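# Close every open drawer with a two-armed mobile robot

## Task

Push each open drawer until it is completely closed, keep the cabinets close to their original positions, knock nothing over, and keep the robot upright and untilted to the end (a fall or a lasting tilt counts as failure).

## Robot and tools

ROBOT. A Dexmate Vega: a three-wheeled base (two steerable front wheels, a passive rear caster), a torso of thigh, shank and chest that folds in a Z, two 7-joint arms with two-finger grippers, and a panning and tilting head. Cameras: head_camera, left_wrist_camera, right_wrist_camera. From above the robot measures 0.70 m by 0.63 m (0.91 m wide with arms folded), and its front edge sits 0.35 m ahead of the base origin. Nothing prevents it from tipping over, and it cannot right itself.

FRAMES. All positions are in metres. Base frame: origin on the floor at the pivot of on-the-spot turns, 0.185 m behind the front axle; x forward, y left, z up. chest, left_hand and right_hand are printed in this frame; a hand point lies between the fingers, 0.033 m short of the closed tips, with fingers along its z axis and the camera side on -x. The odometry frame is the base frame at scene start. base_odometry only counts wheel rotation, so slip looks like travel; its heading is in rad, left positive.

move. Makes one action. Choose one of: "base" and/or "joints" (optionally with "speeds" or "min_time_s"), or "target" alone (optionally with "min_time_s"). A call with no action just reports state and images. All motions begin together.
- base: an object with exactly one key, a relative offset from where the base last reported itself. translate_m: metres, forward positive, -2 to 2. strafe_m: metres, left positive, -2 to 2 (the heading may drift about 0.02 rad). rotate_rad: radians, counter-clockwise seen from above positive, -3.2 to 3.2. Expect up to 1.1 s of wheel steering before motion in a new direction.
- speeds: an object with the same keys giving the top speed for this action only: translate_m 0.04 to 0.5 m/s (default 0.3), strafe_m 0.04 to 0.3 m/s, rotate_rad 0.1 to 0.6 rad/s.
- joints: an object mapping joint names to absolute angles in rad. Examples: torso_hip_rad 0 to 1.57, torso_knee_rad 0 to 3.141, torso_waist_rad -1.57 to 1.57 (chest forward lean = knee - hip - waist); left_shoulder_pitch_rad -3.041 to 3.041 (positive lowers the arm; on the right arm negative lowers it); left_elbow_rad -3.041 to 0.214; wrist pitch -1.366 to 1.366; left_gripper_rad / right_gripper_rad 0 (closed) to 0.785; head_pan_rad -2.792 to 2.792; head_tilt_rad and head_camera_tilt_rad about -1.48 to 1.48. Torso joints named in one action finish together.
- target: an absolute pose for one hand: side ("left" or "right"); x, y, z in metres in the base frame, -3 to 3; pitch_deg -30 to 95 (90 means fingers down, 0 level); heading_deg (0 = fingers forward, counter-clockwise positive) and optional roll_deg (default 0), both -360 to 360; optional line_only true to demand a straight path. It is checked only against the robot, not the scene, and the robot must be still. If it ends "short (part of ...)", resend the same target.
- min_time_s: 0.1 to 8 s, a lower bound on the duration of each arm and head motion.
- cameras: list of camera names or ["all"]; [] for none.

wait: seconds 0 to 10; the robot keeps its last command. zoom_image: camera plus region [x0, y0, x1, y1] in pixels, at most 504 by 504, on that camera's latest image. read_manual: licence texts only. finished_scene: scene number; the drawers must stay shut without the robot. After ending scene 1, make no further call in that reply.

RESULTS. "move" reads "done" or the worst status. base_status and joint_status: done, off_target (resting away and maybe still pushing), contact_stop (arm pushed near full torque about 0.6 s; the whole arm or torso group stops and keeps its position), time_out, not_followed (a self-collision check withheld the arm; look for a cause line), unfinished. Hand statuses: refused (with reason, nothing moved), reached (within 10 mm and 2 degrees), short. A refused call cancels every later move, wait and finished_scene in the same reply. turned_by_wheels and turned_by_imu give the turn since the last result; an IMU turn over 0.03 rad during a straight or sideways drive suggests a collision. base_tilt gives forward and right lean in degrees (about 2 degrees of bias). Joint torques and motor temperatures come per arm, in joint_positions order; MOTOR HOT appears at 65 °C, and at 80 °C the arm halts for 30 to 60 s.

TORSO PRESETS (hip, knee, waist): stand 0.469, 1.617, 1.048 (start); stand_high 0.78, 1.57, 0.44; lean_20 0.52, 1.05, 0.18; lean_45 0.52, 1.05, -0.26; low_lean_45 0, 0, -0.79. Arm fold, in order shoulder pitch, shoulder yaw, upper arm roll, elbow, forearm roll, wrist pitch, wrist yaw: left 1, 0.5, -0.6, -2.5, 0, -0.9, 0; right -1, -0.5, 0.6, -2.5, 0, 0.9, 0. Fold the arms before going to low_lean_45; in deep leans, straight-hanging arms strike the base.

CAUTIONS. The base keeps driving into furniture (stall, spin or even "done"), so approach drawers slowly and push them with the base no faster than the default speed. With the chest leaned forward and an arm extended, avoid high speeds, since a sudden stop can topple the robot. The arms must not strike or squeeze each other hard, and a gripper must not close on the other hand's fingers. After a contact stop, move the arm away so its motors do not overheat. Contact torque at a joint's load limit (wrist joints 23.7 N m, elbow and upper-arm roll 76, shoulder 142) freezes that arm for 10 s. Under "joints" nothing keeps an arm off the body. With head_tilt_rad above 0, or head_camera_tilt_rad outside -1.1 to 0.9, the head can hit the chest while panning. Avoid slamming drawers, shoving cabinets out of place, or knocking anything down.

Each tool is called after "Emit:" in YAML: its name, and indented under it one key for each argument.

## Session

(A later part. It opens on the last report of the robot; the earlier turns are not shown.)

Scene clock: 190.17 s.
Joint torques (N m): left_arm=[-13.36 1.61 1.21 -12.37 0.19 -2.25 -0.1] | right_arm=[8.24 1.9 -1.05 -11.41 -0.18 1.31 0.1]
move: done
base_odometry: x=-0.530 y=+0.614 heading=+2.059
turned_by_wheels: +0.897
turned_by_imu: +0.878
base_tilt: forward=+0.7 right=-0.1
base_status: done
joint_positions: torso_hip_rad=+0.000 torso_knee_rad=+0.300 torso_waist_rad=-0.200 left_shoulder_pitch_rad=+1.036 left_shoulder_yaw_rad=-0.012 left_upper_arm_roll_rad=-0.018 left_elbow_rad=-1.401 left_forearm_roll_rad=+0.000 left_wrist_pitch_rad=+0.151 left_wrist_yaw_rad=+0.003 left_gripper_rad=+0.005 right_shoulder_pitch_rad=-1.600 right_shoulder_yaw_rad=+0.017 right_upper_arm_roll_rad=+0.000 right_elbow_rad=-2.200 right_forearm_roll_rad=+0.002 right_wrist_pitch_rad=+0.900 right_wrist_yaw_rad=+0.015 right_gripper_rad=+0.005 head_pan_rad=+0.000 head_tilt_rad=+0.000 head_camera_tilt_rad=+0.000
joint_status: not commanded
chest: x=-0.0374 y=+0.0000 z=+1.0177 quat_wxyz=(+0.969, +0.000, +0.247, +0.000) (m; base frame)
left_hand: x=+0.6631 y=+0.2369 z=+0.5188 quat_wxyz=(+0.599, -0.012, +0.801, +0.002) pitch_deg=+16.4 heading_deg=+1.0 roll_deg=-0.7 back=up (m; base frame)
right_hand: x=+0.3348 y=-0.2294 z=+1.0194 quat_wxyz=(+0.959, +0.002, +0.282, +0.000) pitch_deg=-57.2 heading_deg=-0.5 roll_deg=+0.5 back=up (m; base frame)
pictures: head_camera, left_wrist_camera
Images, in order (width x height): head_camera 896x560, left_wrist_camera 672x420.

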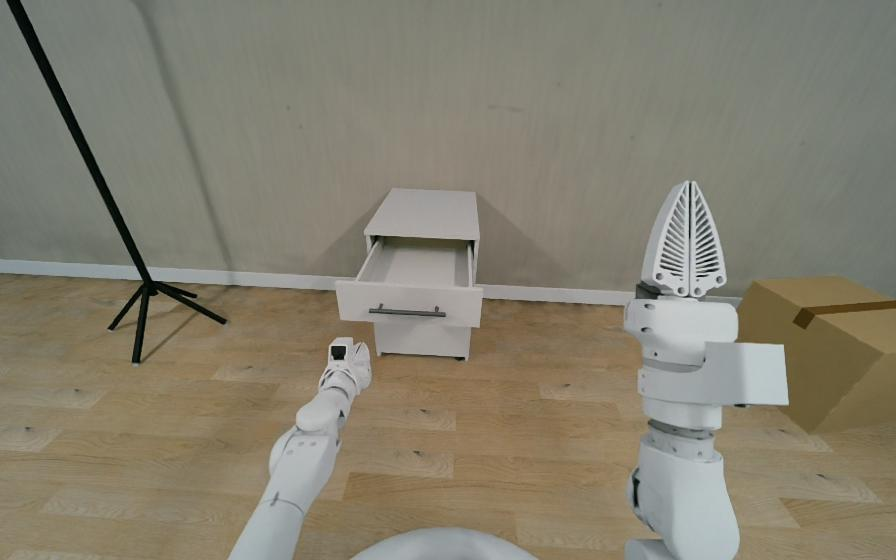

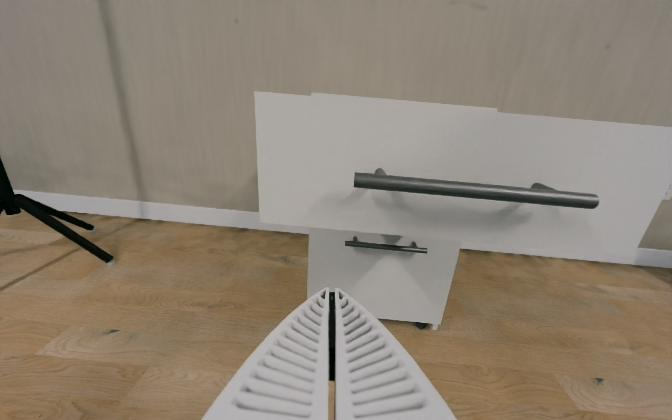

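Emit:
move:
  joints: {"left_shoulder_pitch_rad": 0.956}

Emit:
move:
  base: {"translate_m": 0.45}
  speeds: {"translate_m": 0.16}
  cameras: ["head_camera", "left_wrist_camera"]

Emit:
zoom_image:
  camera: "head_camera"
  region: [240, 160, 560, 480]

Scene clock: 214.70 s.
Joint torques (N m): left_arm=[-12.66 2.88 2.59 -15.73 -1.02 -2.2 -0.51] | right_arm=[8.39 1.54 -0.73 -11.19 -0.09 0.9 0.11]
move: done
base_odometry: x=-0.530 y=+0.614 heading=+2.059
turned_by_wheels: +0.000
turned_by_imu: +0.001
base_tilt: forward=+0.7 right=-0.1
base_status: not commanded
joint_positions: torso_hip_rad=+0.000 torso_knee_rad=+0.300 torso_waist_rad=-0.200 left_shoulder_pitch_rad=+0.962 left_shoulder_yaw_rad=-0.012 left_upper_arm_roll_rad=-0.018 left_elbow_rad=-1.401 left_forearm_roll_rad=+0.000 left_wrist_pitch_rad=+0.151 left_wrist_yaw_rad=+0.003 left_gripper_rad=+0.005 right_shoulder_pitch_rad=-1.600 right_shoulder_yaw_rad=+0.017 right_upper_arm_roll_rad=+0.000 right_elbow_rad=-2.200 right_forearm_roll_rad=+0.002 right_wrist_pitch_rad=+0.900 right_wrist_yaw_rad=+0.015 right_gripper_rad=+0.005 head_pan_rad=+0.000 head_tilt_rad=+0.000 head_camera_tilt_rad=+0.000
joint_status: all done
chest: x=-0.0374 y=+0.0000 z=+1.0177 quat_wxyz=(+0.969, +0.000, +0.247, +0.000) (m; base frame)
left_hand: x=+0.6981 y=+0.2369 z=+0.5719 quat_wxyz=(+0.628, -0.012, +0.778, +0.001) pitch_deg=+12.2 heading_deg=+1.0 roll_deg=-0.8 back=up (m; base frame)
right_hand: x=+0.3348 y=-0.2294 z=+1.0194 quat_wxyz=(+0.959, +0.002, +0.282, +0.000) pitch_deg=-57.2 heading_deg=-0.5 roll_deg=+0.5 back=up (m; base frame)
pictures: none

Scene clock: 218.73 s.
Joint torques (N m): left_arm=[-44.91 0.88 6.16 -26.31 -0.13 -6.48 -1.92] | right_arm=[8.15 1.11 -0.83 -11.77 -0.06 0.79 0.06]
move: done
base_odometry: x=-0.742 y=+1.010 heading=+2.060
turned_by_wheels: +0.002
turned_by_imu: +0.004
base_tilt: forward=+0.7 right=+0.0
base_status: done
joint_positions: torso_hip_rad=+0.000 torso_knee_rad=+0.300 torso_waist_rad=-0.200 left_shoulder_pitch_rad=+0.958 left_shoulder_yaw_rad=-0.012 left_upper_arm_roll_rad=-0.018 left_elbow_rad=-1.400 left_forearm_roll_rad=+0.000 left_wrist_pitch_rad=+0.153 left_wrist_yaw_rad=+0.004 left_gripper_rad=+0.005 right_shoulder_pitch_rad=-1.600 right_shoulder_yaw_rad=+0.017 right_upper_arm_roll_rad=+0.000 right_elbow_rad=-2.200 right_forearm_roll_rad=+0.002 right_wrist_pitch_rad=+0.900 right_wrist_yaw_rad=+0.015 right_gripper_rad=+0.005 head_pan_rad=+0.000 head_tilt_rad=+0.000 head_camera_tilt_rad=+0.000
joint_status: not commanded
chest: x=-0.0377 y=+0.0000 z=+1.0177 quat_wxyz=(+0.969, +0.000, +0.247, +0.000) (m; base frame)
left_hand: x=+0.6997 y=+0.2372 z=+0.5743 quat_wxyz=(+0.629, -0.012, +0.777, +0.001) pitch_deg=+12.1 heading_deg=+1.0 roll_deg=-0.8 back=up (m; base frame)
right_hand: x=+0.3345 y=-0.2294 z=+1.0195 quat_wxyz=(+0.959, +0.002, +0.282, +0.000) pitch_deg=-57.3 heading_deg=-0.5 roll_deg=+0.5 back=up (m; base frame)
pictures: head_camera, left_wrist_camera
Images, in order (width x height): head_camera 896x560, left_wrist_camera 672x420.

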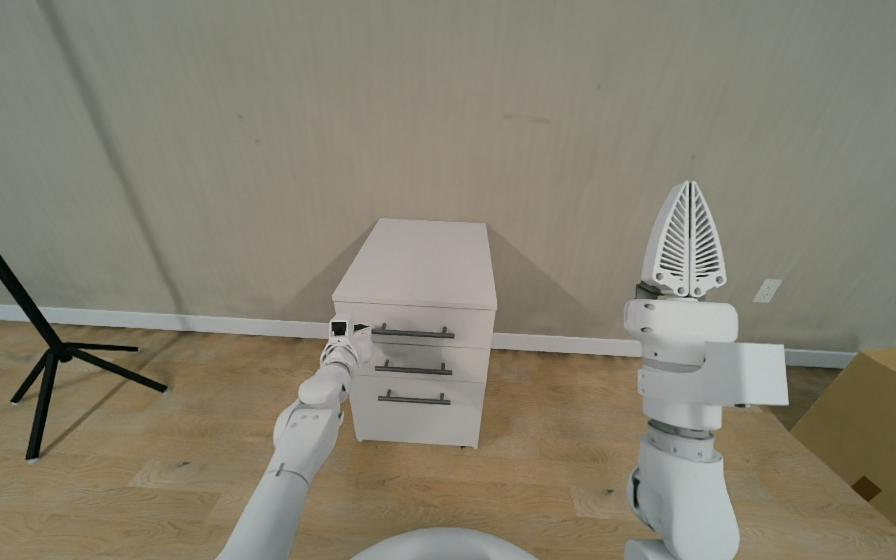

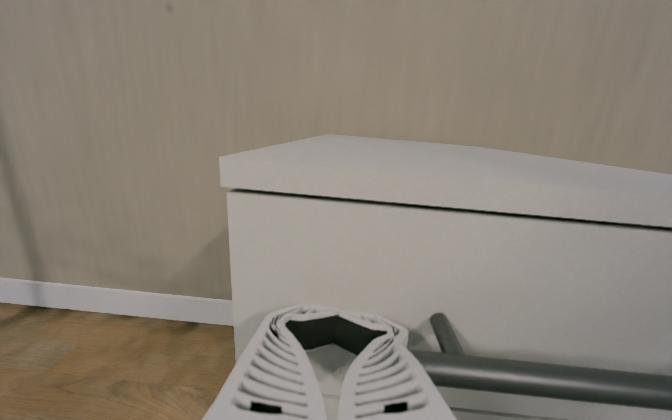

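Scaled by 1.575 from the camera's 896x560 image, which has a finer 960x600 frame.

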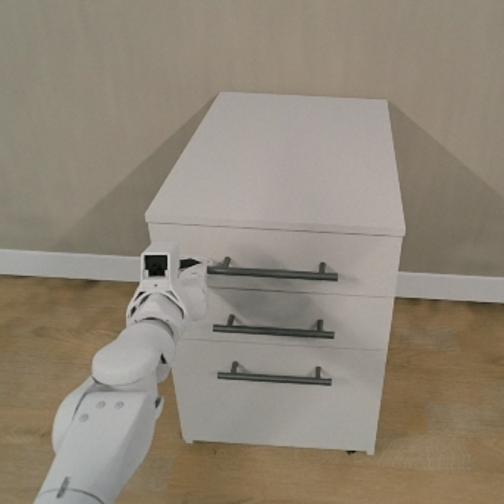

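Emit:
move:
  base: {"translate_m": -0.15}
  cameras: ["head_camera"]

Emit:
zoom_image:
  camera: "head_camera"
  region: [320, 180, 520, 440]

Scene clock: 226.53 s.
Joint torques (N m): left_arm=[-17.07 -0.38 0.21 -14.34 -0.21 -2.12 -0.01] | right_arm=[8.4 0.96 -0.51 -11.17 -0.14 0.93 0.13]
move: done
base_odometry: x=-0.671 y=+0.878 heading=+2.060
turned_by_wheels: +0.000
turned_by_imu: -0.002
base_tilt: forward=+0.7 right=-0.1
base_status: done
joint_positions: torso_hip_rad=+0.000 torso_knee_rad=+0.300 torso_waist_rad=-0.200 left_shoulder_pitch_rad=+0.956 left_shoulder_yaw_rad=-0.012 left_upper_arm_roll_rad=-0.018 left_elbow_rad=-1.401 left_forearm_roll_rad=+0.000 left_wrist_pitch_rad=+0.151 left_wrist_yaw_rad=+0.003 left_gripper_rad=+0.005 right_shoulder_pitch_rad=-1.600 right_shoulder_yaw_rad=+0.017 right_upper_arm_roll_rad=+0.000 right_elbow_rad=-2.200 right_forearm_roll_rad=+0.002 right_wrist_pitch_rad=+0.900 right_wrist_yaw_rad=+0.015 right_gripper_rad=+0.005 head_pan_rad=+0.000 head_tilt_rad=+0.000 head_camera_tilt_rad=+0.000
joint_status: not commanded
chest: x=-0.0375 y=+0.0000 z=+1.0177 quat_wxyz=(+0.969, +0.000, +0.247, +0.000) (m; base frame)
left_hand: x=+0.7007 y=+0.2368 z=+0.5763 quat_wxyz=(+0.630, -0.012, +0.776, +0.001) pitch_deg=+11.8 heading_deg=+1.0 roll_deg=-0.8 back=up (m; base frame)
right_hand: x=+0.3347 y=-0.2294 z=+1.0194 quat_wxyz=(+0.959, +0.002, +0.282, +0.000) pitch_deg=-57.2 heading_deg=-0.5 roll_deg=+0.5 back=up (m; base frame)
pictures: head_camera
Images, in order (width x height): head_camera 896x560.

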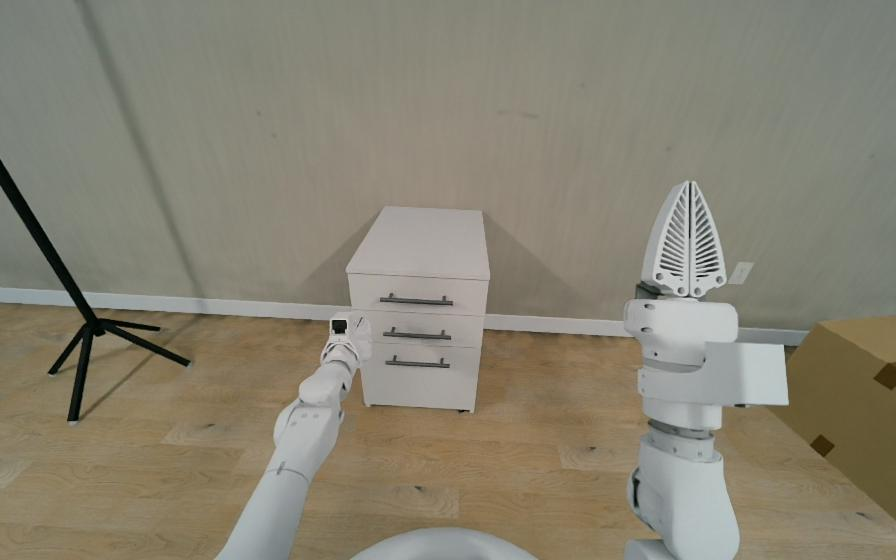

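Scaled by 1.938 from the camera's 896x560 image, which has a finer 960x600 frame.

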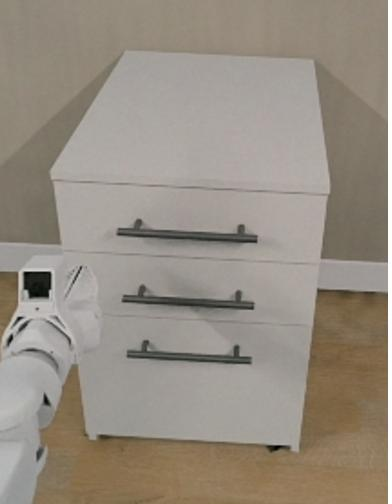

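Emit:
finished_scene:
  scene: 2

The scene is finished: the task was done.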